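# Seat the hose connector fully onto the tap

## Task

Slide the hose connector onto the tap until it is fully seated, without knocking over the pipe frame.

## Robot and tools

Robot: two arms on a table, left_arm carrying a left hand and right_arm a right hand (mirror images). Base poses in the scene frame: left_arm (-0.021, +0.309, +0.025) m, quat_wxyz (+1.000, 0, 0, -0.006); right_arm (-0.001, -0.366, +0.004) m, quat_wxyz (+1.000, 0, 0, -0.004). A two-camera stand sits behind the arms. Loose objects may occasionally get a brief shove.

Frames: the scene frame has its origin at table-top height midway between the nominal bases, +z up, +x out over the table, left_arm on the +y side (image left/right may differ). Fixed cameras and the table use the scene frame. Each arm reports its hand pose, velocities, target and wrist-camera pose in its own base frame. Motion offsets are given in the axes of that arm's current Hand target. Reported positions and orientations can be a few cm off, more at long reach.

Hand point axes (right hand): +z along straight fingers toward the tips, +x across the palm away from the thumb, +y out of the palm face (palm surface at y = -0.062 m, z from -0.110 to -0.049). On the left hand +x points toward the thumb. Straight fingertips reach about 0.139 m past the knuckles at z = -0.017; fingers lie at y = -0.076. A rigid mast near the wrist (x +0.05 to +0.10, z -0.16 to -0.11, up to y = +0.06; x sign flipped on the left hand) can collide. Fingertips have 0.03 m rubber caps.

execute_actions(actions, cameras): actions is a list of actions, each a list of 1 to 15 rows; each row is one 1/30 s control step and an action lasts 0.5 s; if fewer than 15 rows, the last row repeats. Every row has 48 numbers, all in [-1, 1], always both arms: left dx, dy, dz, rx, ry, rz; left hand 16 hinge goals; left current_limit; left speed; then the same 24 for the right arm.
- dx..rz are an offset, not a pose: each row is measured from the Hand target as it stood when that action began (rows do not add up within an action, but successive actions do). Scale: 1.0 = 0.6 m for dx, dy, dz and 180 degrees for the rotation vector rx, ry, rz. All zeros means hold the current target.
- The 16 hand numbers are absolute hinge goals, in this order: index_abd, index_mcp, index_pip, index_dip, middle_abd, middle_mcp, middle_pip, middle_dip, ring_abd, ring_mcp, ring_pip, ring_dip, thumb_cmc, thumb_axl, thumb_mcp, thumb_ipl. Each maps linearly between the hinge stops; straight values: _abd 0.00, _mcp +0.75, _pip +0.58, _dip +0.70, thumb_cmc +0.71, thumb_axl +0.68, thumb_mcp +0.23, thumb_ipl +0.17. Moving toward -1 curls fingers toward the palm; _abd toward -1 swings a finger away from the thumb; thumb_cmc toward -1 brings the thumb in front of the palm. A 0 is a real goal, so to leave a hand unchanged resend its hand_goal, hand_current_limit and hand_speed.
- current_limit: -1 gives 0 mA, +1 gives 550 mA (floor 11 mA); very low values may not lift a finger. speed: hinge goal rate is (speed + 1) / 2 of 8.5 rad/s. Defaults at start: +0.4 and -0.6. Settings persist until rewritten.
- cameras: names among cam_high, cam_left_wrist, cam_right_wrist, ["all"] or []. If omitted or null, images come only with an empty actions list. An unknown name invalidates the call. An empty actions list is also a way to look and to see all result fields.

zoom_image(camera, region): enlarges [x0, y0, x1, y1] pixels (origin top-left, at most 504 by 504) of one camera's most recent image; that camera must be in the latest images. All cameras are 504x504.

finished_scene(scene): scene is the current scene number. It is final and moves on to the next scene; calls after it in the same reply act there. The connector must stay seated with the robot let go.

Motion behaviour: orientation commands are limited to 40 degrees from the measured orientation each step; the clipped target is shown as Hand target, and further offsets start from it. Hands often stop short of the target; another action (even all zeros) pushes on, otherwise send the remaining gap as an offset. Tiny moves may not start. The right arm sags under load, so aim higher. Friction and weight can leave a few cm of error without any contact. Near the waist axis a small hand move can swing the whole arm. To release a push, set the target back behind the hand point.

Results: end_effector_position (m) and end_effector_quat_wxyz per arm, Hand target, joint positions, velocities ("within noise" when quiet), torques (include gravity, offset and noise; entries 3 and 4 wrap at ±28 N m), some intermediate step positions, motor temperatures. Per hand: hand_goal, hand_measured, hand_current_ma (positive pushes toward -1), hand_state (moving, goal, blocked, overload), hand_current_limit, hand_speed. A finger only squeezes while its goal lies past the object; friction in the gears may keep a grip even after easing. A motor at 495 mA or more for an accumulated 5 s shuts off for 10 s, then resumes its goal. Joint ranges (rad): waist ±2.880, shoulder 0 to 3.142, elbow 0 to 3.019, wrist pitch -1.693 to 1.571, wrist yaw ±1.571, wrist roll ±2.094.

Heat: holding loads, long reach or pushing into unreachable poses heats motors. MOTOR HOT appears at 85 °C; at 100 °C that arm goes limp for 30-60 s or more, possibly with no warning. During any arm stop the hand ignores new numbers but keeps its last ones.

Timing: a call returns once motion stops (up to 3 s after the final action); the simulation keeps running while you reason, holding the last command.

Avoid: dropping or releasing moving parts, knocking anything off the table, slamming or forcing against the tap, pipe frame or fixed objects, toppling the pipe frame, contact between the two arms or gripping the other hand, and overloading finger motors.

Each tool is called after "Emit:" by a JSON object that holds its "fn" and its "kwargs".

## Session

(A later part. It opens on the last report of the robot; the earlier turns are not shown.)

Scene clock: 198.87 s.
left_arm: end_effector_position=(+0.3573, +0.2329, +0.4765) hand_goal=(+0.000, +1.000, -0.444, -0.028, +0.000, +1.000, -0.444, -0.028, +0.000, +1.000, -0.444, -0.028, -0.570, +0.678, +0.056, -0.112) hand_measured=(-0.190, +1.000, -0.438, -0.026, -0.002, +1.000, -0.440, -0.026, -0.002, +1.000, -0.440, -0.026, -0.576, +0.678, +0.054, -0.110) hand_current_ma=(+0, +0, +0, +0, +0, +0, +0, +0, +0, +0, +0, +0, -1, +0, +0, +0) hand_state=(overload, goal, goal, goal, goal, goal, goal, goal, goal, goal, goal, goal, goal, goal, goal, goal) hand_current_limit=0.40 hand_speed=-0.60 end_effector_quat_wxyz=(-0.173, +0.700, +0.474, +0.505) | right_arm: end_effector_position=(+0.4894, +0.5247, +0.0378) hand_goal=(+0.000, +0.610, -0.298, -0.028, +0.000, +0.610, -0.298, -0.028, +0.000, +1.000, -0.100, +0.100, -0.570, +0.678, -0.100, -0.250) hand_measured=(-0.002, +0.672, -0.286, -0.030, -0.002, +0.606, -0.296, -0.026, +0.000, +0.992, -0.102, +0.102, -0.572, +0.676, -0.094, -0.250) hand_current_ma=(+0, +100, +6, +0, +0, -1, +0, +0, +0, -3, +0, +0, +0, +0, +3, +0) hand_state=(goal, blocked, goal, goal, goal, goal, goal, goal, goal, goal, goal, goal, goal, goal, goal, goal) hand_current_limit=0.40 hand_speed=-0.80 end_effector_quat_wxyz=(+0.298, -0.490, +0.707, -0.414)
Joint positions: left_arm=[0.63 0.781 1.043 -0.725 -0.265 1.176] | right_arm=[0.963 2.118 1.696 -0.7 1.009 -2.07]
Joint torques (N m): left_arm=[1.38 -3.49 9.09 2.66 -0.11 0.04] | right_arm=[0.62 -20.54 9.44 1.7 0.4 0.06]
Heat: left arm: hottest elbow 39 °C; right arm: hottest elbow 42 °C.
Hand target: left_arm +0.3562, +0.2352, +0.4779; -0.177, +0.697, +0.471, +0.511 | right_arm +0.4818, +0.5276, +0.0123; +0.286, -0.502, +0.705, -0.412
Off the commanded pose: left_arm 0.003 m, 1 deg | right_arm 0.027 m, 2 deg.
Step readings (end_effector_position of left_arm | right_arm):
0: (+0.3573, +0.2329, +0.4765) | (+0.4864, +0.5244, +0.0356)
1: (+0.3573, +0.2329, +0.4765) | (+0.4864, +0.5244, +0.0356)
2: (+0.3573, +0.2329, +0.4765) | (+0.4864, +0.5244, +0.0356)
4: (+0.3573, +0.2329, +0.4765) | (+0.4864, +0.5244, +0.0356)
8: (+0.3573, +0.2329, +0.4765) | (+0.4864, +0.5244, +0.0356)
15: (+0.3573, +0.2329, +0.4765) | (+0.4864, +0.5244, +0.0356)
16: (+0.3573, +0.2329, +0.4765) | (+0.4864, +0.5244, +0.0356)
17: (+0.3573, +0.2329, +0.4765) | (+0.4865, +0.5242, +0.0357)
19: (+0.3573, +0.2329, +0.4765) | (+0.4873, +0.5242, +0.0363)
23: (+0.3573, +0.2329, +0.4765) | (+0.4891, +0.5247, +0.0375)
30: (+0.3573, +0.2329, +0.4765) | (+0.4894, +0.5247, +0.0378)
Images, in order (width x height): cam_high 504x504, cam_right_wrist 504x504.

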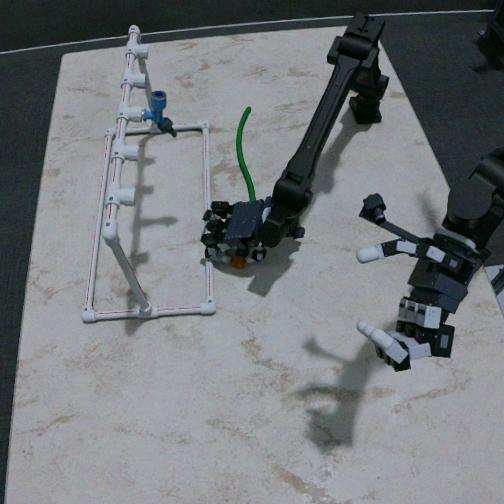

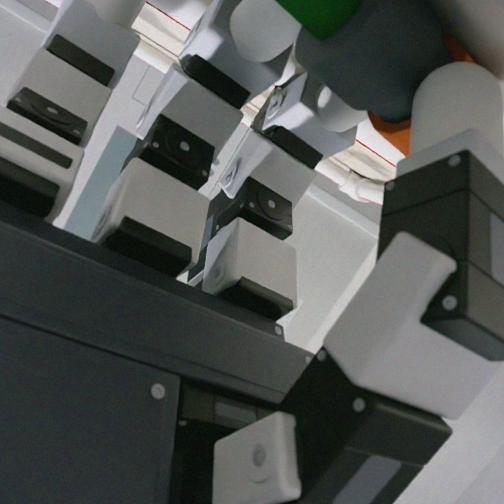

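Emit:
{"fn": "execute_actions", "kwargs": {"actions": [[[0,0,0,0,0,0,0,1,-0.445,-0.029,0,1,-0.445,-0.029,0,1,-0.445,-0.029,-0.571,0.678,0.056,-0.113,0.4,-0.6,0,0,0,0,0,0,0,0.58,-0.31,-0.04,0,0.5,-0.31,-0.04,0,1,-0.1,0.1,-0.571,0.678,-0.18,-0.27,0.4,-0.8]],[[0,0,0,0,0,0,0,1,-0.445,-0.029,0,1,-0.445,-0.029,0,1,-0.445,-0.029,-0.571,0.678,0.056,-0.113,0.4,-0.6,0,0,0,0,0,0,0,0.48,-0.37,-0.1,0,0.4,-0.37,-0.1,0,1,-0.1,0.1,-0.571,0.678,-0.28,-0.33,0.55,-0.8]]], "cameras": ["cam_right_wrist", "cam_high"]}}

Emit:
{"fn": "zoom_image", "kwargs": {"camera": "cam_high", "region": [190, 190, 280, 280]}}

Scene clock: 200.70 s.
left_arm: end_effector_position=(+0.3573, +0.2329, +0.4765) hand_goal=(+0.000, +1.000, -0.444, -0.028, +0.000, +1.000, -0.444, -0.028, +0.000, +1.000, -0.444, -0.028, -0.570, +0.678, +0.056, -0.112) hand_measured=(-0.190, +1.000, -0.438, -0.026, -0.002, +1.000, -0.440, -0.026, -0.002, +1.000, -0.440, -0.026, -0.576, +0.678, +0.054, -0.110) hand_current_ma=(+0, +0, +0, +0, +0, +0, +0, +0, +0, +0, +0, +0, -1, +0, +0, +0) hand_state=(overload, goal, goal, goal, goal, goal, goal, goal, goal, goal, goal, goal, goal, goal, goal, goal) hand_current_limit=0.40 hand_speed=-0.60 end_effector_quat_wxyz=(-0.173, +0.700, +0.474, +0.505) | right_arm: end_effector_position=(+0.4904, +0.5251, +0.0385) hand_goal=(+0.000, +0.480, -0.370, -0.100, +0.000, +0.400, -0.370, -0.100, +0.000, +1.000, -0.100, +0.100, -0.570, +0.678, -0.280, -0.330) hand_measured=(+0.000, +0.646, -0.294, -0.080, -0.002, +0.564, -0.286, -0.052, +0.000, +0.992, -0.102, +0.102, -0.566, +0.680, -0.124, -0.264) hand_current_ma=(+0, +426, +132, +15, +0, +426, +156, +61, +0, -3, +0, +0, +1, +0, +426, +167) hand_state=(goal, blocked, blocked, blocked, goal, blocked, blocked, blocked, goal, goal, goal, goal, goal, goal, blocked, blocked) hand_current_limit=0.55 hand_speed=-0.80 end_effector_quat_wxyz=(+0.300, -0.488, +0.707, -0.415)
Joint positions: left_arm=[0.63 0.781 1.043 -0.725 -0.265 1.176] | right_arm=[0.963 2.118 1.696 -0.695 1.012 -2.069]
Joint torques (N m): left_arm=[1.44 -3.49 9.07 2.65 -0.11 0.04] | right_arm=[0.73 -20.72 9.46 1.5 0.26 0.05]
Heat: left arm: hottest elbow 39 °C; right arm: hottest elbow 42 °C.
Hand target: left_arm +0.3562, +0.2352, +0.4779; -0.177, +0.697, +0.471, +0.511 | right_arm +0.4818, +0.5276, +0.0123; +0.286, -0.502, +0.704, -0.412
Off the commanded pose: left_arm 0.003 m, 1 deg | right_arm 0.028 m, 2 deg.
Step readings (end_effector_position of left_arm | right_arm):
0: (+0.3573, +0.2329, +0.4765) | (+0.4894, +0.5247, +0.0378)
1: (+0.3573, +0.2329, +0.4765) | (+0.4894, +0.5247, +0.0378)
2: (+0.3573, +0.2329, +0.4765) | (+0.4895, +0.5246, +0.0378)
4: (+0.3573, +0.2329, +0.4765) | (+0.4897, +0.5248, +0.0380)
8: (+0.3573, +0.2329, +0.4765) | (+0.4900, +0.5249, +0.0382)
15: (+0.3573, +0.2329, +0.4765) | (+0.4900, +0.5249, +0.0382)
16: (+0.3573, +0.2329, +0.4765) | (+0.4900, +0.5249, +0.0382)
17: (+0.3573, +0.2329, +0.4765) | (+0.4900, +0.5249, +0.0382)
19: (+0.3573, +0.2329, +0.4765) | (+0.4904, +0.5251, +0.0385)
23: (+0.3573, +0.2329, +0.4765) | (+0.4904, +0.5251, +0.0385)
30: (+0.3573, +0.2329, +0.4765) | (+0.4904, +0.5251, +0.0385)
Images, in order (width x height): cam_high 504x504, cam_right_wrist 504x504.

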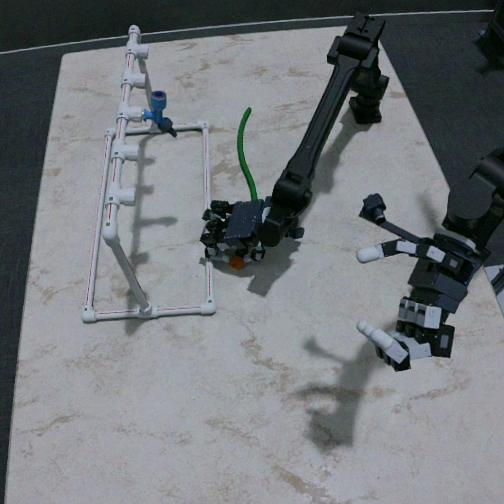

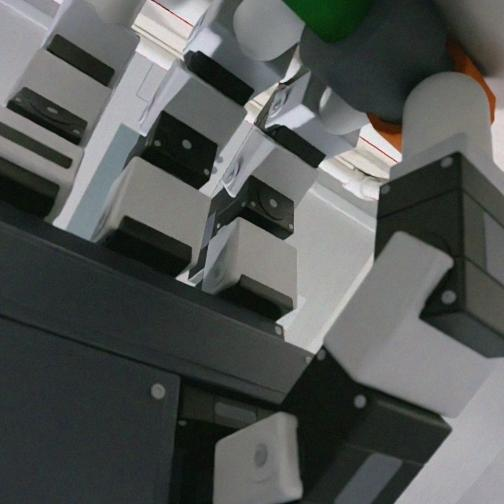

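Scaled by 5.600 from the camera's 504x504 image, which has a finer 720x720 frame.

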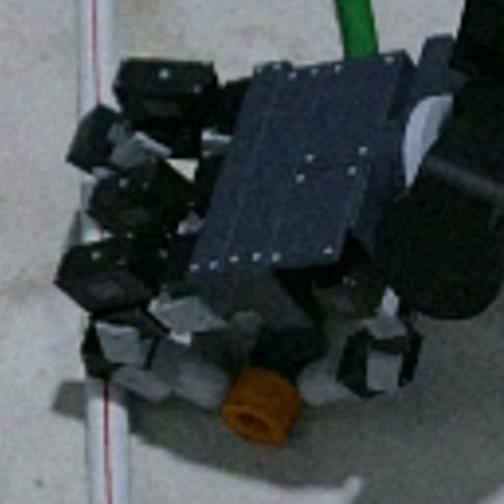

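Emit:
{"fn": "execute_actions", "kwargs": {"actions": [[[0,0,0,0,0,0,0,1,-0.445,-0.029,0,1,-0.445,-0.029,0,1,-0.445,-0.029,-0.571,0.678,0.056,-0.113,0.4,-0.6,0,-0.029,-0.0167,0,0,0,0,0.48,-0.37,-0.1,0,0.4,-0.37,-0.1,0,1,-0.1,0.1,-0.571,0.678,-0.28,-0.33,0.55,-0.8]],[[0,0,0,0,0,0,0,1,-0.445,-0.029,0,1,-0.445,-0.029,0,1,-0.445,-0.029,-0.571,0.678,0.056,-0.113,0.4,-0.6,0,-0.029,-0.0167,0,0,0,0,0.48,-0.37,-0.1,0,0.4,-0.37,-0.1,0,1,-0.1,0.1,-0.571,0.678,-0.28,-0.33,0.55,-0.8]],[[0,0,0,0,0,0,0,1,-0.445,-0.029,0,1,-0.445,-0.029,0,1,-0.445,-0.029,-0.571,0.678,0.056,-0.113,0.4,-0.6,0,-0.029,-0.0167,0,0,0,0,0.48,-0.37,-0.1,0,0.4,-0.37,-0.1,0,1,-0.1,0.1,-0.571,0.678,-0.28,-0.33,0.55,-0.8]],[[0,0,0,0,0,0,0,1,-0.445,-0.029,0,1,-0.445,-0.029,0,1,-0.445,-0.029,-0.571,0.678,0.056,-0.113,0.4,-0.6,0,-0.029,-0.0167,0,0,0,0,0.48,-0.37,-0.1,0,0.4,-0.37,-0.1,0,1,-0.1,0.1,-0.571,0.678,-0.28,-0.33,0.55,-0.8]],[[0,0,0,0,0,0,0,1,-0.445,-0.029,0,1,-0.445,-0.029,0,1,-0.445,-0.029,-0.571,0.678,0.056,-0.113,0.4,-0.6,0,-0.029,-0.0167,0,0,0,0,0.48,-0.37,-0.1,0,0.4,-0.37,-0.1,0,1,-0.1,0.1,-0.571,0.678,-0.28,-0.33,0.55,-0.8]]], "cameras": ["cam_right_wrist", "cam_high"]}}

Emit:
{"fn": "zoom_image", "kwargs": {"camera": "cam_high", "region": [190, 170, 280, 260]}}

Scene clock: 204.20 s.
left_arm: end_effector_position=(+0.3573, +0.2329, +0.4765) hand_goal=(+0.000, +1.000, -0.444, -0.028, +0.000, +1.000, -0.444, -0.028, +0.000, +1.000, -0.444, -0.028, -0.570, +0.678, +0.056, -0.112) hand_measured=(-0.190, +1.000, -0.438, -0.026, -0.002, +1.000, -0.440, -0.026, -0.002, +1.000, -0.440, -0.026, -0.576, +0.678, +0.054, -0.110) hand_current_ma=(+0, +0, +0, +0, +0, +0, +0, +0, +0, +0, +0, +0, -1, +0, +0, +0) hand_state=(overload, goal, goal, goal, goal, goal, goal, goal, goal, goal, goal, goal, goal, goal, goal, goal) hand_current_limit=0.40 hand_speed=-0.60 end_effector_quat_wxyz=(-0.173, +0.700, +0.474, +0.505) | right_arm: end_effector_position=(+0.4762, +0.5118, +0.0814) hand_goal=(+0.000, +0.480, -0.370, -0.100, +0.000, +0.400, -0.370, -0.100, +0.000, +1.000, -0.100, +0.100, -0.570, +0.678, -0.280, -0.330) hand_measured=(+0.004, +0.480, -0.364, -0.096, -0.004, +0.398, -0.364, -0.096, +0.000, +0.992, -0.102, +0.102, -0.568, +0.680, -0.274, -0.326) hand_current_ma=(+0, +0, +2, +1, +0, +0, +1, +1, +0, -3, +0, +0, +0, +0, +3, +2) hand_state=(goal, goal, goal, goal, goal, goal, goal, goal, goal, goal, goal, goal, goal, goal, goal, goal) hand_current_limit=0.55 hand_speed=-0.80 end_effector_quat_wxyz=(+0.264, -0.511, +0.702, -0.420)
Joint positions: left_arm=[0.63 0.781 1.043 -0.725 -0.265 1.176] | right_arm=[0.964 2.068 1.755 -0.894 0.997 -2.063]
Joint torques (N m): left_arm=[1.38 -3.49 9.06 2.63 -0.11 0.04] | right_arm=[0.5 -24.64 14.34 0.75 0.95 -0.03]
Heat: left arm: hottest elbow 39 °C; right arm: hottest elbow 42 °C.
Hand target: left_arm +0.3562, +0.2352, +0.4779; -0.177, +0.697, +0.471, +0.511 | right_arm +0.4818, +0.5287, +0.1127; +0.286, -0.502, +0.704, -0.412
Off the commanded pose: left_arm 0.003 m, 1 deg | right_arm 0.036 m, 3 deg.
Step readings (end_effector_position of left_arm | right_arm):
0: (+0.3573, +0.2329, +0.4765) | (+0.4904, +0.5251, +0.0385)
1: (+0.3573, +0.2329, +0.4765) | (+0.4904, +0.5251, +0.0385)
2: (+0.3573, +0.2329, +0.4765) | (+0.4904, +0.5251, +0.0385)
4: (+0.3573, +0.2329, +0.4765) | (+0.4902, +0.5249, +0.0384)
8: (+0.3573, +0.2329, +0.4765) | (+0.4898, +0.5243, +0.0386)
15: (+0.3573, +0.2329, +0.4765) | (+0.4894, +0.5238, +0.0393)
16: (+0.3573, +0.2329, +0.4765) | (+0.4893, +0.5237, +0.0392)
17: (+0.3573, +0.2329, +0.4765) | (+0.4890, +0.5232, +0.0396)
19: (+0.3573, +0.2329, +0.4765) | (+0.4874, +0.5219, +0.0405)
23: (+0.3573, +0.2329, +0.4765) | (+0.4849, +0.5192, +0.0416)
30: (+0.3573, +0.2329, +0.4765) | (+0.4842, +0.5183, +0.0419)
31: (+0.3573, +0.2329, +0.4765) | (+0.4841, +0.5182, +0.0419)
32: (+0.3573, +0.2329, +0.4765) | (+0.4838, +0.5180, +0.0422)
34: (+0.3573, +0.2329, +0.4765) | (+0.4825, +0.5167, +0.0431)
38: (+0.3573, +0.2329, +0.4765) | (+0.4793, +0.5132, +0.0429)
45: (+0.3573, +0.2329, +0.4765) | (+0.4768, +0.5114, +0.0419)
46: (+0.3573, +0.2329, +0.4765) | (+0.4764, +0.5113, +0.0417)
47: (+0.3573, +0.2329, +0.4765) | (+0.4757, +0.5109, +0.0417)
49: (+0.3573, +0.2329, +0.4765) | (+0.4744, +0.5091, +0.0418)
53: (+0.3573, +0.2329, +0.4765) | (+0.4732, +0.5075, +0.0449)
60: (+0.3573, +0.2329, +0.4765) | (+0.4741, +0.5087, +0.0545)
61: (+0.3573, +0.2329, +0.4765) | (+0.4744, +0.5091, +0.0559)
62: (+0.3573, +0.2329, +0.4765) | (+0.4743, +0.5090, +0.0571)
64: (+0.3573, +0.2329, +0.4765) | (+0.4740, +0.5086, +0.0607)
68: (+0.3573, +0.2329, +0.4765) | (+0.4746, +0.5094, +0.0700)
75: (+0.3573, +0.2329, +0.4765) | (+0.4765, +0.5122, +0.0814)
Images, in order (width x height): cam_high 504x504, cam_right_wrist 504x504.

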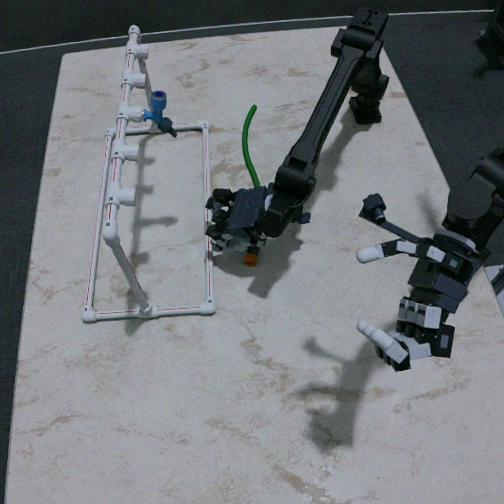

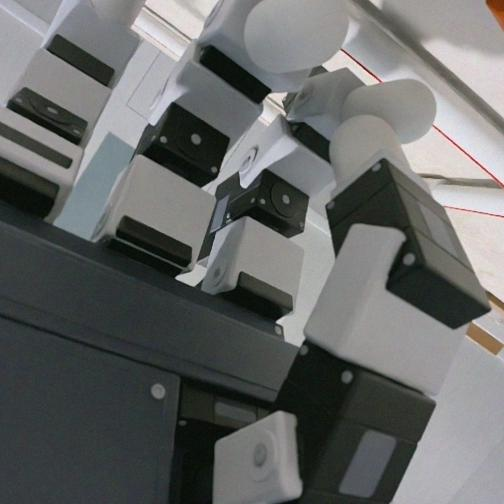

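Scaled by 5.600 from the camera's 504x504 image, which has a finer 720x720 frame.

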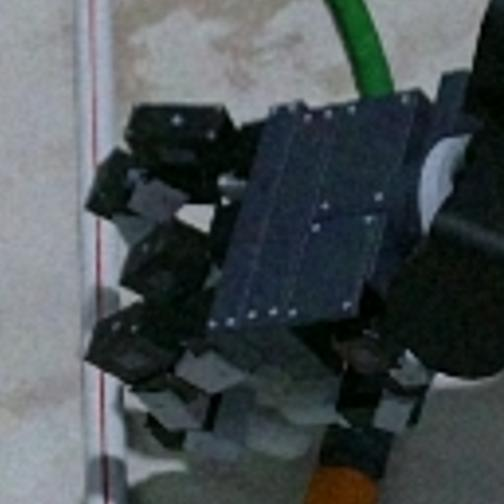

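Emit:
{"fn": "execute_actions", "kwargs": {"actions": [[[0,0,0,0,0,0,0,1,-0.445,-0.029,0,1,-0.445,-0.029,0,1,-0.445,-0.029,-0.571,0.678,0.056,-0.113,0.4,-0.6,0.01,-0.029,-0.0167,0,0,0,0,1,-0.299,-0.029,0,1,-0.299,-0.029,0,1,-0.1,0.1,-0.571,0.678,0.15,-0.174,0.4,-0.6]],[[0,0,0,0,0,0,0,1,-0.445,-0.029,0,1,-0.445,-0.029,0,1,-0.445,-0.029,-0.571,0.678,0.056,-0.113,0.4,-0.6,0.02,-0.01,-0.006,0,0,0,0,1,-0.299,-0.029,0,1,-0.299,-0.029,0,1,-0.1,0.1,-0.571,0.678,0.15,-0.174,0.4,-0.6]]], "cameras": ["cam_right_wrist", "cam_high"]}}

Emit:
{"fn": "zoom_image", "kwargs": {"camera": "cam_high", "region": [205, 200, 295, 290]}}

Scene clock: 206.47 s.
left_arm: end_effector_position=(+0.3573, +0.2329, +0.4765) hand_goal=(+0.000, +1.000, -0.444, -0.028, +0.000, +1.000, -0.444, -0.028, +0.000, +1.000, -0.444, -0.028, -0.570, +0.678, +0.056, -0.112) hand_measured=(-0.190, +1.000, -0.438, -0.026, -0.002, +1.000, -0.440, -0.026, -0.002, +1.000, -0.440, -0.026, -0.576, +0.678, +0.054, -0.110) hand_current_ma=(+0, +0, +0, +0, +0, +0, +0, +0, +0, +0, +0, +0, -1, +0, +0, +0) hand_state=(overload, goal, goal, goal, goal, goal, goal, goal, goal, goal, goal, goal, goal, goal, goal, goal) hand_current_limit=0.40 hand_speed=-0.60 end_effector_quat_wxyz=(-0.173, +0.700, +0.474, +0.505) | right_arm: end_effector_position=(+0.4739, +0.5085, +0.1224) hand_goal=(+0.000, +1.000, -0.298, -0.028, +0.000, +1.000, -0.298, -0.028, +0.000, +1.000, -0.100, +0.100, -0.570, +0.678, +0.150, -0.174) hand_measured=(+0.002, +0.984, -0.300, -0.030, -0.004, +0.980, -0.300, -0.030, +0.000, +0.992, -0.102, +0.102, -0.568, +0.680, +0.146, -0.176) hand_current_ma=(+0, -11, +0, +0, +0, -14, +0, +0, +0, -3, +0, +0, +0, +0, -2, +0) hand_state=(goal, goal, goal, goal, goal, goal, goal, goal, goal, goal, goal, goal, goal, goal, goal, goal) hand_current_limit=0.40 hand_speed=-0.60 end_effector_quat_wxyz=(+0.278, -0.503, +0.705, -0.415)
Joint positions: left_arm=[0.63 0.781 1.043 -0.725 -0.265 1.176] | right_arm=[0.964 2.006 1.759 -0.926 0.996 -2.064]
Joint torques (N m): left_arm=[1.49 -3.55 9.07 2.65 -0.11 0.04] | right_arm=[-0.03 -23.94 12.14 1.09 0.88 -0.11]
Heat: left arm: hottest elbow 39 °C; right arm: hottest elbow 43 °C.
Hand target: left_arm +0.3562, +0.2352, +0.4779; -0.177, +0.697, +0.471, +0.511 | right_arm +0.4757, +0.5120, +0.1398; +0.286, -0.503, +0.704, -0.412
Off the commanded pose: left_arm 0.003 m, 1 deg | right_arm 0.018 m, 1 deg.
Step readings (end_effector_position of left_arm | right_arm):
0: (+0.3573, +0.2329, +0.4765) | (+0.4762, +0.5118, +0.0814)
1: (+0.3573, +0.2329, +0.4765) | (+0.4762, +0.5117, +0.0814)
2: (+0.3573, +0.2329, +0.4765) | (+0.4758, +0.5111, +0.0812)
4: (+0.3573, +0.2329, +0.4765) | (+0.4746, +0.5094, +0.0818)
8: (+0.3573, +0.2329, +0.4765) | (+0.4731, +0.5073, +0.0874)
15: (+0.3573, +0.2329, +0.4765) | (+0.4735, +0.5078, +0.0990)
16: (+0.3573, +0.2329, +0.4765) | (+0.4736, +0.5080, +0.0999)
17: (+0.3573, +0.2329, +0.4765) | (+0.4736, +0.5080, +0.1009)
19: (+0.3573, +0.2329, +0.4765) | (+0.4737, +0.5081, +0.1029)
23: (+0.3573, +0.2329, +0.4765) | (+0.4738, +0.5083, +0.1116)
30: (+0.3573, +0.2329, +0.4765) | (+0.4740, +0.5085, +0.1225)
Images, in order (width x height): cam_high 504x504, cam_right_wrist 504x504.

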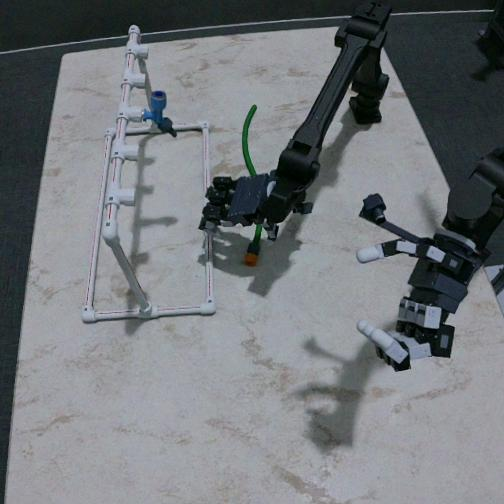

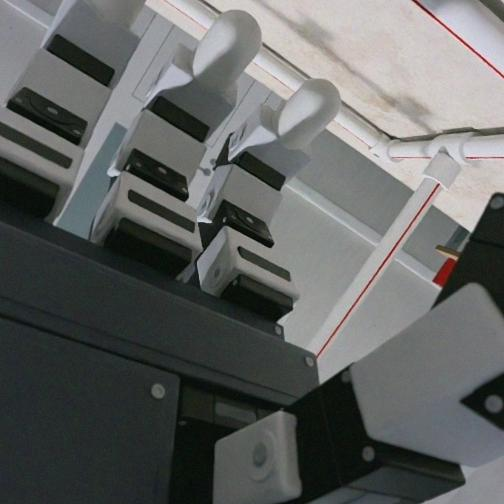

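Scaled by 5.600 from the camera's 504x504 image, which has a finer 720x720 frame.

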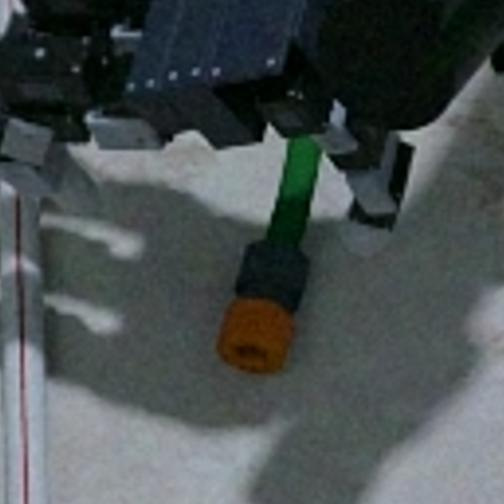

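Emit:
{"fn": "execute_actions", "kwargs": {"actions": [[[0,0,0,0,0,0,0,1,-0.445,-0.029,0,1,-0.445,-0.029,0,1,-0.445,-0.029,-0.571,0.678,0.056,-0.113,0.4,-0.6,0.0018,0.0298,0.0114,0,0,0,0,1,-0.299,-0.029,0,1,-0.299,-0.029,0,1,-0.1,0.1,-0.571,0.678,0.15,-0.174,0.4,-0.6]],[[0,0,0,0,0,0,0,1,-0.445,-0.029,0,1,-0.445,-0.029,0,1,-0.445,-0.029,-0.571,0.678,0.056,-0.113,0.4,-0.6,0.0018,0.0298,0.0114,0,0,0,0,1,-0.299,-0.029,0,1,-0.299,-0.029,0,1,-0.1,0.1,-0.571,0.678,0.15,-0.174,0.4,-0.6]],[[0,0,0,0,0,0,0,1,-0.445,-0.029,0,1,-0.445,-0.029,0,1,-0.445,-0.029,-0.571,0.678,0.056,-0.113,0.4,-0.6,0.0018,0.0298,0.0114,0,0,0,0,1,-0.299,-0.029,0,1,-0.299,-0.029,0,1,-0.1,0.1,-0.571,0.678,0.15,-0.174,0.4,-0.6]],[[0,0,0,0,0,0,0,1,-0.445,-0.029,0,1,-0.445,-0.029,0,1,-0.445,-0.029,-0.571,0.678,0.056,-0.113,0.4,-0.6,0.0018,0.0298,0.0114,0,0,0,0,1,-0.299,-0.029,0,1,-0.299,-0.029,0,1,-0.1,0.1,-0.571,0.678,0.15,-0.174,0.4,-0.6]],[[0,0,0,0,0,0,0,1,-0.445,-0.029,0,1,-0.445,-0.029,0,1,-0.445,-0.029,-0.571,0.678,0.056,-0.113,0.4,-0.6,0.0018,0.0298,0.0114,0,0,0,0,1,-0.299,-0.029,0,1,-0.299,-0.029,0,1,-0.1,0.1,-0.571,0.678,0.15,-0.174,0.4,-0.6]],[[0,0,0,0,0,0,0,1,-0.445,-0.029,0,1,-0.445,-0.029,0,1,-0.445,-0.029,-0.571,0.678,0.056,-0.113,0.4,-0.6,0.0018,0.0298,0.0114,0,0,0,0,1,-0.299,-0.029,0,1,-0.299,-0.029,0,1,-0.1,0.1,-0.571,0.678,0.15,-0.174,0.4,-0.6]]], "cameras": ["cam_right_wrist", "cam_high"]}}

Emit:
{"fn": "zoom_image", "kwargs": {"camera": "cam_high", "region": [195, 190, 285, 280]}}

Scene clock: 211.77 s.
left_arm: end_effector_position=(+0.3573, +0.2329, +0.4765) hand_goal=(+0.000, +1.000, -0.444, -0.028, +0.000, +1.000, -0.444, -0.028, +0.000, +1.000, -0.444, -0.028, -0.570, +0.678, +0.056, -0.112) hand_measured=(-0.190, +1.000, -0.438, -0.026, -0.002, +1.000, -0.440, -0.026, -0.002, +1.000, -0.440, -0.026, -0.576, +0.678, +0.054, -0.110) hand_current_ma=(+0, +0, +0, +0, +0, +0, +0, +0, +0, +0, +0, +0, -1, +0, +0, +0) hand_state=(overload, goal, goal, goal, goal, goal, goal, goal, goal, goal, goal, goal, goal, goal, goal, goal) hand_current_limit=0.40 hand_speed=-0.60 end_effector_quat_wxyz=(-0.173, +0.700, +0.474, +0.505) | right_arm: end_effector_position=(+0.4602, +0.5062, +0.0466) hand_goal=(+0.000, +1.000, -0.298, -0.028, +0.000, +1.000, -0.298, -0.028, +0.000, +1.000, -0.100, +0.100, -0.570, +0.678, +0.150, -0.174) hand_measured=(+0.002, +0.984, -0.300, -0.030, -0.004, +0.982, -0.300, -0.030, +0.000, +0.992, -0.102, +0.102, -0.568, +0.680, +0.146, -0.176) hand_current_ma=(+0, -11, +0, +0, +0, -14, +0, +0, +0, -3, +0, +0, +0, +0, -2, +0) hand_state=(goal, goal, goal, goal, goal, goal, goal, goal, goal, goal, goal, goal, goal, goal, goal, goal) hand_current_limit=0.40 hand_speed=-0.60 end_effector_quat_wxyz=(+0.289, -0.500, +0.705, -0.411)
Joint positions: left_arm=[0.63 0.781 1.043 -0.725 -0.265 1.176] | right_arm=[0.98 2.039 1.598 -0.72 1.001 -2.051]
Joint torques (N m): left_arm=[1.44 -3.49 9.09 2.65 -0.11 0.04] | right_arm=[0.67 -19.66 9.4 2.11 1.08 0.17]
Heat: left arm: hottest elbow 39 °C; right arm: hottest elbow 43 °C.
Hand target: left_arm +0.3562, +0.2352, +0.4779; -0.177, +0.697, +0.471, +0.511 | right_arm +0.4565, +0.5108, +0.0266; +0.286, -0.502, +0.704, -0.412
Off the commanded pose: left_arm 0.003 m, 1 deg | right_arm 0.021 m, 0 deg.
Step readings (end_effector_position of left_arm | right_arm):
0: (+0.3573, +0.2329, +0.4765) | (+0.4739, +0.5085, +0.1224)
1: (+0.3573, +0.2329, +0.4765) | (+0.4739, +0.5085, +0.1224)
2: (+0.3573, +0.2329, +0.4765) | (+0.4739, +0.5085, +0.1224)
4: (+0.3573, +0.2329, +0.4765) | (+0.4740, +0.5087, +0.1225)
8: (+0.3573, +0.2329, +0.4765) | (+0.4750, +0.5101, +0.1227)
15: (+0.3573, +0.2329, +0.4765) | (+0.4742, +0.5089, +0.1196)
16: (+0.3573, +0.2329, +0.4765) | (+0.4743, +0.5090, +0.1195)
17: (+0.3573, +0.2329, +0.4765) | (+0.4744, +0.5092, +0.1187)
19: (+0.3573, +0.2329, +0.4765) | (+0.4746, +0.5095, +0.1163)
23: (+0.3573, +0.2329, +0.4765) | (+0.4724, +0.5063, +0.1081)
30: (+0.3573, +0.2329, +0.4765) | (+0.4724, +0.5063, +0.1062)
31: (+0.3573, +0.2329, +0.4765) | (+0.4725, +0.5065, +0.1063)
32: (+0.3573, +0.2329, +0.4765) | (+0.4726, +0.5067, +0.1056)
34: (+0.3573, +0.2329, +0.4765) | (+0.4724, +0.5077, +0.1038)
38: (+0.3573, +0.2329, +0.4765) | (+0.4695, +0.5057, +0.0964)
45: (+0.3573, +0.2329, +0.4765) | (+0.4693, +0.5059, +0.0948)
46: (+0.3573, +0.2329, +0.4765) | (+0.4693, +0.5059, +0.0947)
47: (+0.3573, +0.2329, +0.4765) | (+0.4694, +0.5064, +0.0943)
49: (+0.3573, +0.2329, +0.4765) | (+0.4691, +0.5074, +0.0925)
53: (+0.3573, +0.2329, +0.4765) | (+0.4667, +0.5053, +0.0858)
60: (+0.3573, +0.2329, +0.4765) | (+0.4663, +0.5056, +0.0844)
61: (+0.3573, +0.2329, +0.4765) | (+0.4663, +0.5057, +0.0843)
62: (+0.3573, +0.2329, +0.4765) | (+0.4664, +0.5061, +0.0839)
64: (+0.3573, +0.2329, +0.4765) | (+0.4666, +0.5067, +0.0823)
68: (+0.3573, +0.2329, +0.4765) | (+0.4641, +0.5058, +0.0744)
75: (+0.3573, +0.2329, +0.4765) | (+0.4630, +0.5056, +0.0659)
76: (+0.3573, +0.2329, +0.4765) | (+0.4630, +0.5056, +0.0656)
77: (+0.3573, +0.2329, +0.4765) | (+0.4632, +0.5061, +0.0653)
79: (+0.3573, +0.2329, +0.4765) | (+0.4630, +0.5074, +0.0641)
83: (+0.3573, +0.2329, +0.4765) | (+0.4611, +0.5071, +0.0567)
90: (+0.3573, +0.2329, +0.4765) | (+0.4600, +0.5059, +0.0468)
Images, in order (width x height): cam_high 504x504, cam_right_wrist 504x504.

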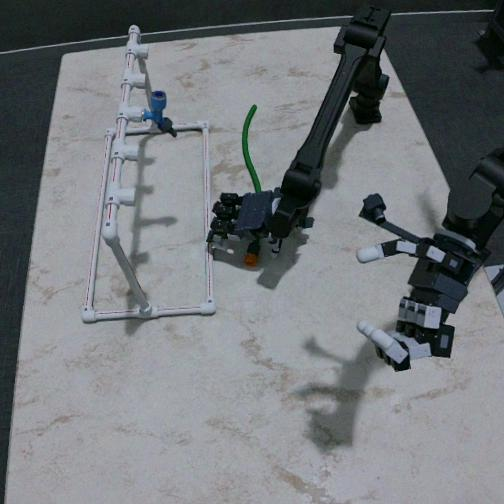

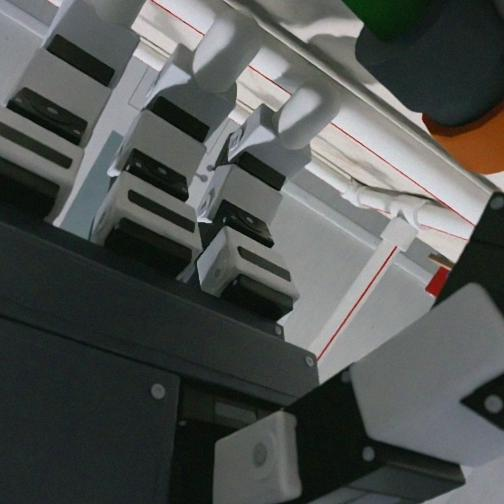

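Scaled by 5.600 from the camera's 504x504 image, which has a finer 720x720 frame.

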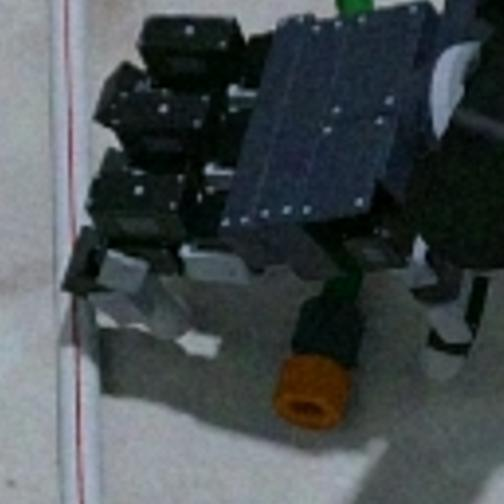

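Emit:
{"fn": "execute_actions", "kwargs": {"actions": [[[0,0,0,0,0,0,0,1,-0.445,-0.029,0,1,-0.445,-0.029,0,1,-0.445,-0.029,-0.571,0.678,0.056,-0.113,0.4,-0.6,-0.0052,0.0272,0.0095,0,0,0,0,1,-0.299,-0.029,0,1,-0.299,-0.029,0,1,-0.1,0.1,-0.571,0.678,0.15,-0.174,0.4,-0.6]]], "cameras": ["cam_right_wrist", "cam_high"]}}

Emit:
{"fn": "zoom_image", "kwargs": {"camera": "cam_high", "region": [195, 190, 285, 280]}}

Scene clock: 212.93 s.
left_arm: end_effector_position=(+0.3573, +0.2329, +0.4765) hand_goal=(+0.000, +1.000, -0.444, -0.028, +0.000, +1.000, -0.444, -0.028, +0.000, +1.000, -0.444, -0.028, -0.570, +0.678, +0.056, -0.112) hand_measured=(-0.190, +1.000, -0.438, -0.026, -0.002, +1.000, -0.440, -0.026, -0.002, +1.000, -0.440, -0.026, -0.576, +0.678, +0.054, -0.110) hand_current_ma=(+0, +0, +0, +0, +0, +0, +0, +0, +0, +0, +0, +0, -1, +0, +0, +0) hand_state=(overload, goal, goal, goal, goal, goal, goal, goal, goal, goal, goal, goal, goal, goal, goal, goal) hand_current_limit=0.40 hand_speed=-0.60 end_effector_quat_wxyz=(-0.173, +0.700, +0.474, +0.505) | right_arm: end_effector_position=(+0.4593, +0.5111, +0.0314) hand_goal=(+0.000, +1.000, -0.298, -0.028, +0.000, +1.000, -0.298, -0.028, +0.000, +1.000, -0.100, +0.100, -0.570, +0.678, +0.150, -0.174) hand_measured=(+0.002, +0.984, -0.300, -0.030, -0.004, +0.982, -0.300, -0.030, +0.000, +0.992, -0.102, +0.102, -0.570, +0.680, +0.146, -0.176) hand_current_ma=(+0, -11, +0, +0, +0, -14, +0, +0, +0, -3, +0, +0, +0, +0, -2, +0) hand_state=(goal, goal, goal, goal, goal, goal, goal, goal, goal, goal, goal, goal, goal, goal, goal, goal) hand_current_limit=0.40 hand_speed=-0.60 end_effector_quat_wxyz=(+0.290, -0.499, +0.705, -0.411)
Joint positions: left_arm=[0.63 0.781 1.043 -0.725 -0.265 1.176] | right_arm=[0.986 2.066 1.598 -0.699 1.004 -2.041]
Joint torques (N m): left_arm=[1.44 -3.49 9.07 2.65 -0.11 0.04] | right_arm=[0.67 -20.13 9.01 2.1 1.04 0.17]
Heat: left arm: hottest elbow 39 °C; right arm: hottest elbow 43 °C.
Hand target: left_arm +0.3562, +0.2352, +0.4779; -0.177, +0.697, +0.471, +0.511 | right_arm +0.4547, +0.5145, +0.0095; +0.286, -0.502, +0.705, -0.412
Off the commanded pose: left_arm 0.003 m, 1 deg | right_arm 0.023 m, 1 deg.
Step readings (end_effector_position of left_arm | right_arm):
0: (+0.3573, +0.2329, +0.4765) | (+0.4602, +0.5062, +0.0466)
1: (+0.3573, +0.2329, +0.4765) | (+0.4603, +0.5063, +0.0467)
2: (+0.3573, +0.2329, +0.4765) | (+0.4604, +0.5067, +0.0467)
4: (+0.3573, +0.2329, +0.4765) | (+0.4613, +0.5082, +0.0459)
8: (+0.3573, +0.2329, +0.4765) | (+0.4606, +0.5108, +0.0402)
15: (+0.3573, +0.2329, +0.4765) | (+0.4593, +0.5111, +0.0314)
Images, in order (width x height): cam_high 504x504, cam_right_wrist 504x504.

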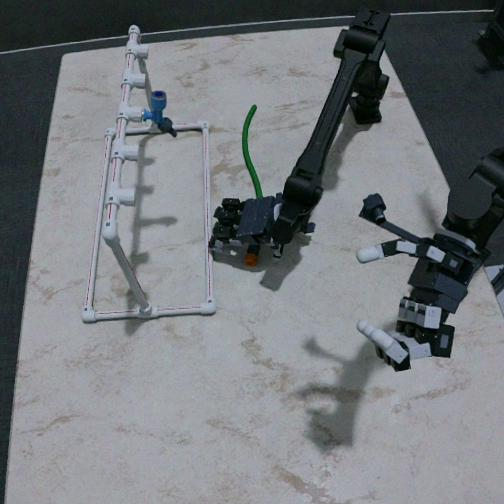

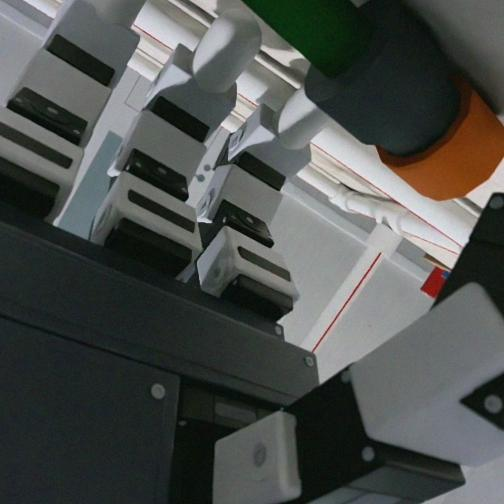

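Scaled by 5.600 from the camera's 504x504 image, which has a finer 720x720 frame.

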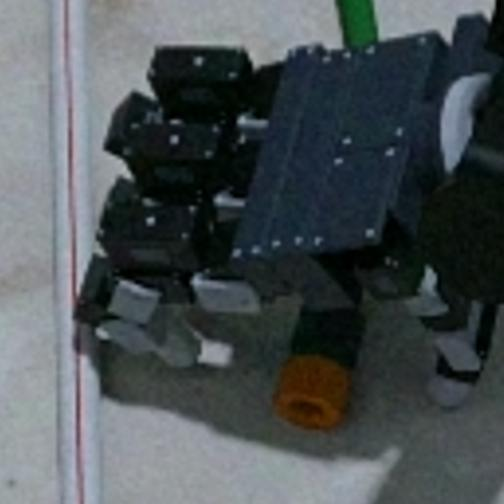

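Emit:
{"fn": "execute_actions", "kwargs": {"actions": [[[0,0,0,0,0,0,0,1,-0.445,-0.029,0,1,-0.445,-0.029,0,1,-0.445,-0.029,-0.571,0.678,0.056,-0.113,0.4,-0.6,0,0,0,0,0,0,0,0.75,-0.299,-0.029,0,0.75,-0.299,-0.029,0,1,-0.1,0.1,-0.571,0.678,0,-0.174,0.4,-0.7]],[[0,0,0,0,0,0,0,1,-0.445,-0.029,0,1,-0.445,-0.029,0,1,-0.445,-0.029,-0.571,0.678,0.056,-0.113,0.4,-0.6,0,0,0,0,0,0,0,0.64,-0.299,-0.029,0,0.62,-0.299,-0.029,0,1,-0.1,0.1,-0.571,0.678,-0.1,-0.174,0.4,-0.8]]], "cameras": ["cam_right_wrist", "cam_high"]}}

Emit:
{"fn": "zoom_image", "kwargs": {"camera": "cam_high", "region": [195, 190, 285, 280]}}

Scene clock: 214.50 s.
left_arm: end_effector_position=(+0.3573, +0.2329, +0.4765) hand_goal=(+0.000, +1.000, -0.444, -0.028, +0.000, +1.000, -0.444, -0.028, +0.000, +1.000, -0.444, -0.028, -0.570, +0.678, +0.056, -0.112) hand_measured=(-0.190, +1.000, -0.438, -0.026, -0.002, +1.000, -0.440, -0.026, -0.002, +1.000, -0.440, -0.026, -0.576, +0.678, +0.054, -0.110) hand_current_ma=(+0, +0, +0, +0, +0, +0, +0, +0, +0, +0, +0, +0, -1, +0, +0, +0) hand_state=(overload, goal, goal, goal, goal, goal, goal, goal, goal, goal, goal, goal, goal, goal, goal, goal) hand_current_limit=0.40 hand_speed=-0.60 end_effector_quat_wxyz=(-0.173, +0.700, +0.474, +0.505) | right_arm: end_effector_position=(+0.4611, +0.5134, +0.0338) hand_goal=(+0.000, +0.640, -0.298, -0.028, +0.000, +0.620, -0.298, -0.028, +0.000, +1.000, -0.100, +0.100, -0.570, +0.678, -0.100, -0.174) hand_measured=(+0.002, +0.644, -0.296, -0.030, +0.000, +0.674, -0.294, -0.032, +0.000, +0.992, -0.102, +0.102, -0.572, +0.678, -0.094, -0.172) hand_current_ma=(+0, +1, +0, +0, +0, +83, +1, -1, +0, -3, +0, +0, +0, +0, +2, +1) hand_state=(goal, goal, goal, goal, goal, blocked, goal, goal, goal, goal, goal, goal, goal, goal, goal, goal) hand_current_limit=0.40 hand_speed=-0.80 end_effector_quat_wxyz=(+0.298, -0.492, +0.706, -0.414)
Joint positions: left_arm=[0.63 0.781 1.043 -0.725 -0.265 1.176] | right_arm=[0.989 2.066 1.598 -0.688 1.019 -2.033]
Joint torques (N m): left_arm=[1.38 -3.49 9.09 2.65 -0.11 0.04] | right_arm=[0.44 -19.72 9.02 1.66 0.4 0.11]
Heat: left arm: hottest elbow 39 °C; right arm: hottest elbow 43 °C.
Hand target: left_arm +0.3562, +0.2352, +0.4779; -0.177, +0.697, +0.471, +0.511 | right_arm +0.4546, +0.5145, +0.0095; +0.286, -0.502, +0.704, -0.412
Off the commanded pose: left_arm 0.003 m, 1 deg | right_arm 0.025 m, 2 deg.
Step readings (end_effector_position of left_arm | right_arm):
0: (+0.3573, +0.2329, +0.4765) | (+0.4594, +0.5112, +0.0315)
1: (+0.3573, +0.2329, +0.4765) | (+0.4594, +0.5112, +0.0315)
2: (+0.3573, +0.2329, +0.4765) | (+0.4594, +0.5112, +0.0315)
4: (+0.3573, +0.2329, +0.4765) | (+0.4594, +0.5112, +0.0315)
8: (+0.3573, +0.2329, +0.4765) | (+0.4578, +0.5134, +0.0323)
15: (+0.3573, +0.2329, +0.4765) | (+0.4589, +0.5149, +0.0330)
16: (+0.3573, +0.2329, +0.4765) | (+0.4589, +0.5149, +0.0330)
17: (+0.3573, +0.2329, +0.4765) | (+0.4590, +0.5148, +0.0331)
19: (+0.3573, +0.2329, +0.4765) | (+0.4596, +0.5144, +0.0334)
23: (+0.3573, +0.2329, +0.4765) | (+0.4609, +0.5135, +0.0338)
30: (+0.3573, +0.2329, +0.4765) | (+0.4611, +0.5134, +0.0338)
Images, in order (width x height): cam_high 504x504, cam_right_wrist 504x504.

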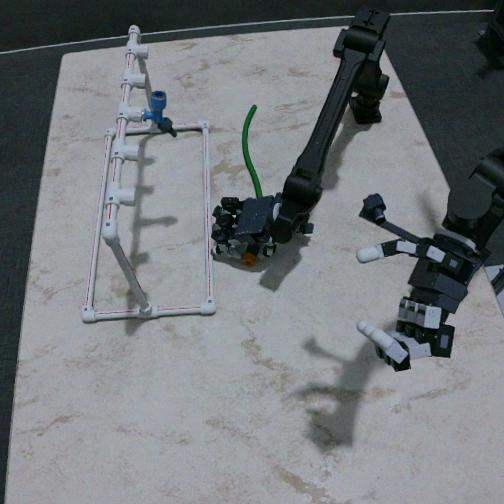

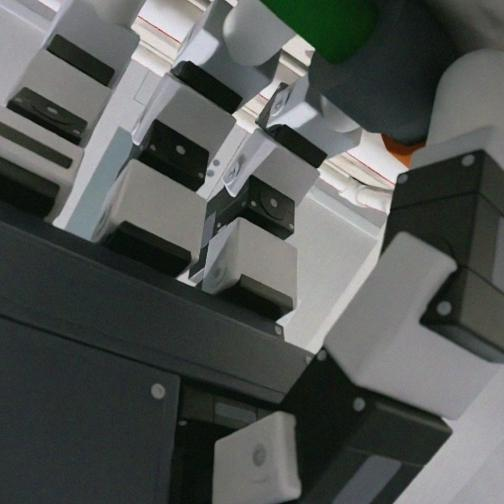

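Scaled by 5.600 from the camera's 504x504 image, which has a finer 720x720 frame.

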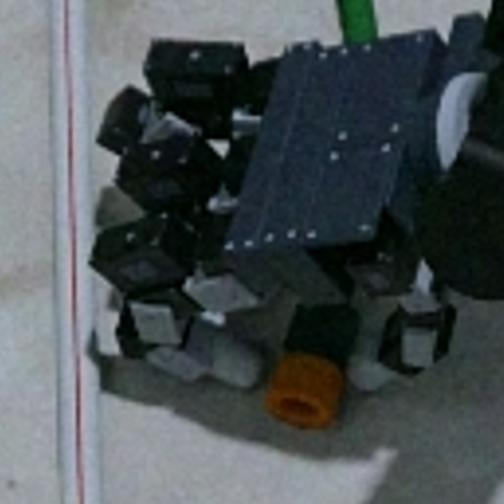

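Emit:
{"fn": "execute_actions", "kwargs": {"actions": [[[0,0,0,0,0,0,0,1,-0.445,-0.029,0,1,-0.445,-0.029,0,1,-0.445,-0.029,-0.571,0.678,0.056,-0.113,0.4,-0.6,0,0,0,0,0,0,0,0.54,-0.31,-0.04,0,0.56,-0.31,-0.04,0,1,-0.1,0.1,-0.571,0.678,-0.17,-0.19,0.4,-0.8]],[[0,0,0,0,0,0,0,1,-0.445,-0.029,0,1,-0.445,-0.029,0,1,-0.445,-0.029,-0.571,0.678,0.056,-0.113,0.4,-0.6,0,0,0,0,0,0,0,0.46,-0.34,-0.07,0,0.46,-0.34,-0.07,0,1,-0.1,0.1,-0.571,0.678,-0.24,-0.23,0.4,-0.8]]], "cameras": ["cam_right_wrist", "cam_high"]}}

Emit:
{"fn": "zoom_image", "kwargs": {"camera": "cam_high", "region": [195, 190, 285, 280]}}

Scene clock: 216.30 s.
left_arm: end_effector_position=(+0.3573, +0.2329, +0.4765) hand_goal=(+0.000, +1.000, -0.444, -0.028, +0.000, +1.000, -0.444, -0.028, +0.000, +1.000, -0.444, -0.028, -0.570, +0.678, +0.056, -0.112) hand_measured=(-0.190, +1.000, -0.438, -0.026, -0.002, +1.000, -0.440, -0.026, -0.002, +1.000, -0.440, -0.026, -0.576, +0.678, +0.054, -0.110) hand_current_ma=(+0, +0, +0, +0, +0, +0, +0, +0, +0, +0, +0, +0, -1, +0, +0, +0) hand_state=(overload, goal, goal, goal, goal, goal, goal, goal, goal, goal, goal, goal, goal, goal, goal, goal) hand_current_limit=0.40 hand_speed=-0.60 end_effector_quat_wxyz=(-0.173, +0.700, +0.474, +0.505) | right_arm: end_effector_position=(+0.4609, +0.5139, +0.0336) hand_goal=(+0.000, +0.460, -0.340, -0.070, +0.000, +0.460, -0.340, -0.070, +0.000, +1.000, -0.100, +0.100, -0.570, +0.678, -0.240, -0.230) hand_measured=(+0.002, +0.596, -0.294, -0.054, +0.000, +0.528, -0.320, -0.056, +0.000, +0.992, -0.102, +0.102, -0.572, +0.676, -0.116, -0.182) hand_current_ma=(+0, +385, +55, +10, +0, +120, +14, +7, +0, -3, +0, +0, +0, +0, +385, +101) hand_state=(goal, blocked, blocked, goal, goal, blocked, blocked, goal, goal, goal, goal, goal, goal, goal, blocked, blocked) hand_current_limit=0.40 hand_speed=-0.80 end_effector_quat_wxyz=(+0.298, -0.492, +0.706, -0.413)
Joint positions: left_arm=[0.63 0.781 1.043 -0.725 -0.265 1.176] | right_arm=[0.989 2.066 1.598 -0.688 1.016 -2.032]
Joint torques (N m): left_arm=[1.44 -3.49 9.07 2.66 -0.11 0.04] | right_arm=[0.5 -19.84 9.01 1.66 0.52 0.09]
Heat: left arm: hottest elbow 39 °C; right arm: hottest elbow 43 °C.
Hand target: left_arm +0.3562, +0.2352, +0.4779; -0.177, +0.697, +0.471, +0.511 | right_arm +0.4546, +0.5145, +0.0095; +0.286, -0.502, +0.704, -0.412
Off the commanded pose: left_arm 0.003 m, 1 deg | right_arm 0.025 m, 2 deg.
Step readings (end_effector_position of left_arm | right_arm):
0: (+0.3573, +0.2329, +0.4765) | (+0.4611, +0.5134, +0.0338)
1: (+0.3573, +0.2329, +0.4765) | (+0.4611, +0.5134, +0.0338)
2: (+0.3573, +0.2329, +0.4765) | (+0.4611, +0.5134, +0.0338)
4: (+0.3573, +0.2329, +0.4765) | (+0.4611, +0.5134, +0.0338)
8: (+0.3573, +0.2329, +0.4765) | (+0.4611, +0.5135, +0.0338)
15: (+0.3573, +0.2329, +0.4765) | (+0.4611, +0.5135, +0.0338)
16: (+0.3573, +0.2329, +0.4765) | (+0.4611, +0.5135, +0.0338)
17: (+0.3573, +0.2329, +0.4765) | (+0.4611, +0.5137, +0.0337)
19: (+0.3573, +0.2329, +0.4765) | (+0.4609, +0.5139, +0.0336)
23: (+0.3573, +0.2329, +0.4765) | (+0.4609, +0.5139, +0.0336)
30: (+0.3573, +0.2329, +0.4765) | (+0.4609, +0.5139, +0.0336)
Images, in order (width x height): cam_high 504x504, cam_right_wrist 504x504.

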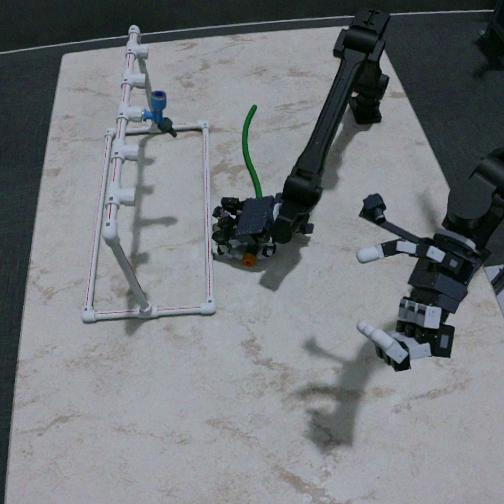

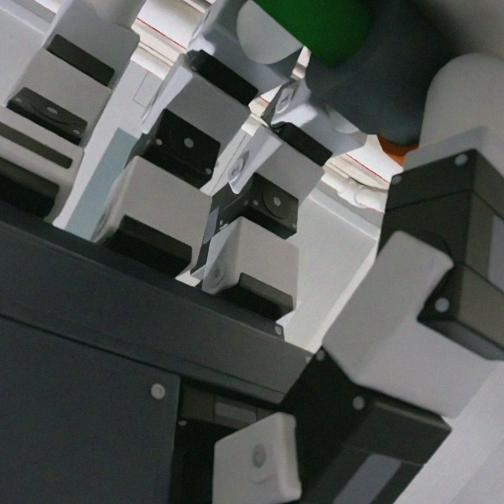

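Scaled by 5.600 from the camera's 504x504 image, which has a finer 720x720 frame.

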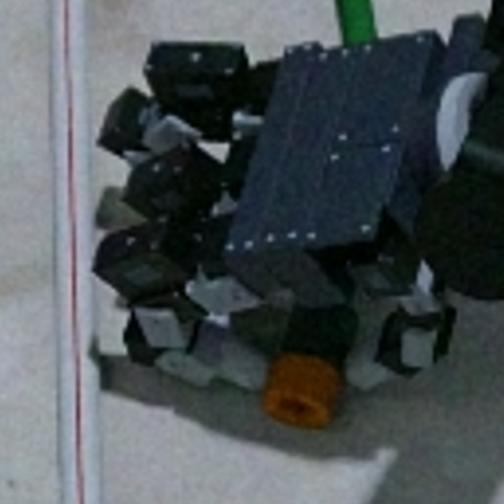

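Emit:
{"fn": "execute_actions", "kwargs": {"actions": [[[0,0,0,0,0,0,0,1,-0.445,-0.029,0,1,-0.445,-0.029,0,1,-0.445,-0.029,-0.571,0.678,0.056,-0.113,0.4,-0.6,0,-0.029,-0.0167,0,0,0,0,0.46,-0.34,-0.07,0,0.46,-0.34,-0.07,0,1,-0.1,0.1,-0.571,0.678,-0.24,-0.23,0.4,-0.8]],[[0,0,0,0,0,0,0,1,-0.445,-0.029,0,1,-0.445,-0.029,0,1,-0.445,-0.029,-0.571,0.678,0.056,-0.113,0.4,-0.6,0,-0.029,-0.0167,0,0,0,0,0.46,-0.34,-0.07,0,0.46,-0.34,-0.07,0,1,-0.1,0.1,-0.571,0.678,-0.24,-0.23,0.4,-0.8]],[[0,0,0,0,0,0,0,1,-0.445,-0.029,0,1,-0.445,-0.029,0,1,-0.445,-0.029,-0.571,0.678,0.056,-0.113,0.4,-0.6,0,-0.029,-0.0167,0,0,0,0,0.46,-0.34,-0.07,0,0.46,-0.34,-0.07,0,1,-0.1,0.1,-0.571,0.678,-0.24,-0.23,0.4,-0.8]],[[0,0,0,0,0,0,0,1,-0.445,-0.029,0,1,-0.445,-0.029,0,1,-0.445,-0.029,-0.571,0.678,0.056,-0.113,0.4,-0.6,0,-0.029,-0.0167,0,0,0,0,0.46,-0.34,-0.07,0,0.46,-0.34,-0.07,0,1,-0.1,0.1,-0.571,0.678,-0.24,-0.23,0.4,-0.8]],[[0,0,0,0,0,0,0,1,-0.445,-0.029,0,1,-0.445,-0.029,0,1,-0.445,-0.029,-0.571,0.678,0.056,-0.113,0.4,-0.6,0,-0.029,-0.0167,0,0,0,0,0.46,-0.34,-0.07,0,0.46,-0.34,-0.07,0,1,-0.1,0.1,-0.571,0.678,-0.24,-0.23,0.4,-0.8]]], "cameras": ["cam_right_wrist", "cam_high"]}}

Emit:
{"fn": "zoom_image", "kwargs": {"camera": "cam_high", "region": [205, 170, 295, 260]}}

Scene clock: 220.03 s.
left_arm: end_effector_position=(+0.3573, +0.2329, +0.4765) hand_goal=(+0.000, +1.000, -0.444, -0.028, +0.000, +1.000, -0.444, -0.028, +0.000, +1.000, -0.444, -0.028, -0.570, +0.678, +0.056, -0.112) hand_measured=(-0.190, +1.000, -0.438, -0.026, -0.002, +1.000, -0.440, -0.026, -0.002, +1.000, -0.440, -0.026, -0.576, +0.678, +0.054, -0.110) hand_current_ma=(+0, +0, +0, +0, +0, +0, +0, +0, +0, +0, +0, +0, -1, +0, +0, +0) hand_state=(overload, goal, goal, goal, goal, goal, goal, goal, goal, goal, goal, goal, goal, goal, goal, goal) hand_current_limit=0.40 hand_speed=-0.60 end_effector_quat_wxyz=(-0.173, +0.700, +0.474, +0.505) | right_arm: end_effector_position=(+0.4473, +0.4966, +0.0734) hand_goal=(+0.000, +0.460, -0.340, -0.070, +0.000, +0.460, -0.340, -0.070, +0.000, +1.000, -0.100, +0.100, -0.570, +0.678, -0.240, -0.230) hand_measured=(+0.002, +0.576, -0.294, -0.056, +0.000, +0.520, -0.306, -0.052, +0.000, +0.992, -0.102, +0.102, -0.564, +0.678, -0.116, -0.182) hand_current_ma=(+0, +296, +56, +8, +0, +100, +33, +11, +0, -3, +0, +0, +2, +0, +385, +101) hand_state=(goal, blocked, blocked, goal, goal, blocked, blocked, goal, goal, goal, goal, goal, goal, goal, blocked, blocked) hand_current_limit=0.40 hand_speed=-0.80 end_effector_quat_wxyz=(+0.261, -0.512, +0.702, -0.421)
Joint positions: left_arm=[0.63 0.781 1.043 -0.725 -0.265 1.176] | right_arm=[0.989 2.012 1.644 -0.886 1.005 -2.018]
Joint torques (N m): left_arm=[1.44 -3.49 9.07 2.65 -0.11 0.04] | right_arm=[0.85 -24.12 14.58 0.77 1.01 -0.08]
Heat: left arm: hottest elbow 39 °C; right arm: hottest elbow 43 °C.
Hand target: left_arm +0.3562, +0.2352, +0.4779; -0.177, +0.697, +0.471, +0.511 | right_arm +0.4547, +0.5155, +0.1099; +0.286, -0.502, +0.704, -0.412
Off the commanded pose: left_arm 0.003 m, 1 deg | right_arm 0.042 m, 3 deg.
Step readings (end_effector_position of left_arm | right_arm):
0: (+0.3573, +0.2329, +0.4765) | (+0.4609, +0.5139, +0.0336)
1: (+0.3573, +0.2329, +0.4765) | (+0.4609, +0.5139, +0.0336)
2: (+0.3573, +0.2329, +0.4765) | (+0.4609, +0.5139, +0.0336)
4: (+0.3573, +0.2329, +0.4765) | (+0.4605, +0.5135, +0.0334)
8: (+0.3573, +0.2329, +0.4765) | (+0.4601, +0.5132, +0.0331)
15: (+0.3573, +0.2329, +0.4765) | (+0.4600, +0.5130, +0.0329)
16: (+0.3573, +0.2329, +0.4765) | (+0.4599, +0.5129, +0.0329)
17: (+0.3573, +0.2329, +0.4765) | (+0.4594, +0.5124, +0.0331)
19: (+0.3573, +0.2329, +0.4765) | (+0.4580, +0.5109, +0.0336)
23: (+0.3573, +0.2329, +0.4765) | (+0.4557, +0.5077, +0.0340)
30: (+0.3573, +0.2329, +0.4765) | (+0.4547, +0.5063, +0.0342)
31: (+0.3573, +0.2329, +0.4765) | (+0.4546, +0.5061, +0.0341)
32: (+0.3573, +0.2329, +0.4765) | (+0.4542, +0.5056, +0.0346)
34: (+0.3573, +0.2329, +0.4765) | (+0.4525, +0.5036, +0.0350)
38: (+0.3573, +0.2329, +0.4765) | (+0.4496, +0.4996, +0.0358)
45: (+0.3573, +0.2329, +0.4765) | (+0.4484, +0.4979, +0.0359)
46: (+0.3573, +0.2329, +0.4765) | (+0.4483, +0.4977, +0.0359)
47: (+0.3573, +0.2329, +0.4765) | (+0.4479, +0.4972, +0.0364)
49: (+0.3573, +0.2329, +0.4765) | (+0.4466, +0.4955, +0.0376)
53: (+0.3573, +0.2329, +0.4765) | (+0.4456, +0.4941, +0.0441)
60: (+0.3573, +0.2329, +0.4765) | (+0.4469, +0.4961, +0.0541)
61: (+0.3573, +0.2329, +0.4765) | (+0.4470, +0.4962, +0.0546)
62: (+0.3573, +0.2329, +0.4765) | (+0.4468, +0.4959, +0.0551)
64: (+0.3573, +0.2329, +0.4765) | (+0.4463, +0.4951, +0.0565)
68: (+0.3573, +0.2329, +0.4765) | (+0.4461, +0.4949, +0.0634)
75: (+0.3573, +0.2329, +0.4765) | (+0.4475, +0.4969, +0.0732)
Images, in order (width x height): cam_high 504x504, cam_right_wrist 504x504.

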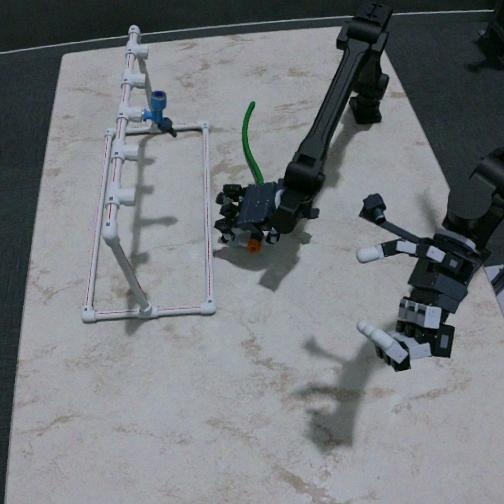

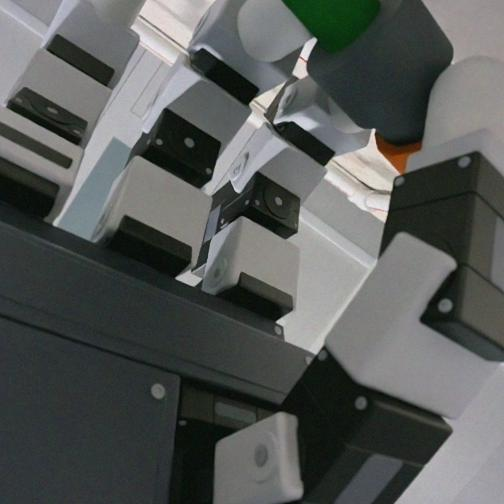

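Scaled by 5.600 from the camera's 504x504 image, which has a finer 720x720 frame.

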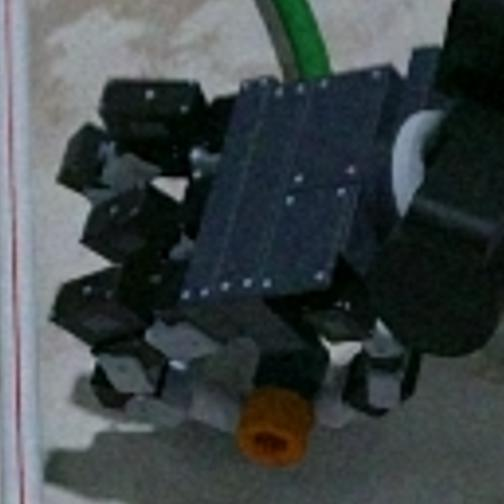

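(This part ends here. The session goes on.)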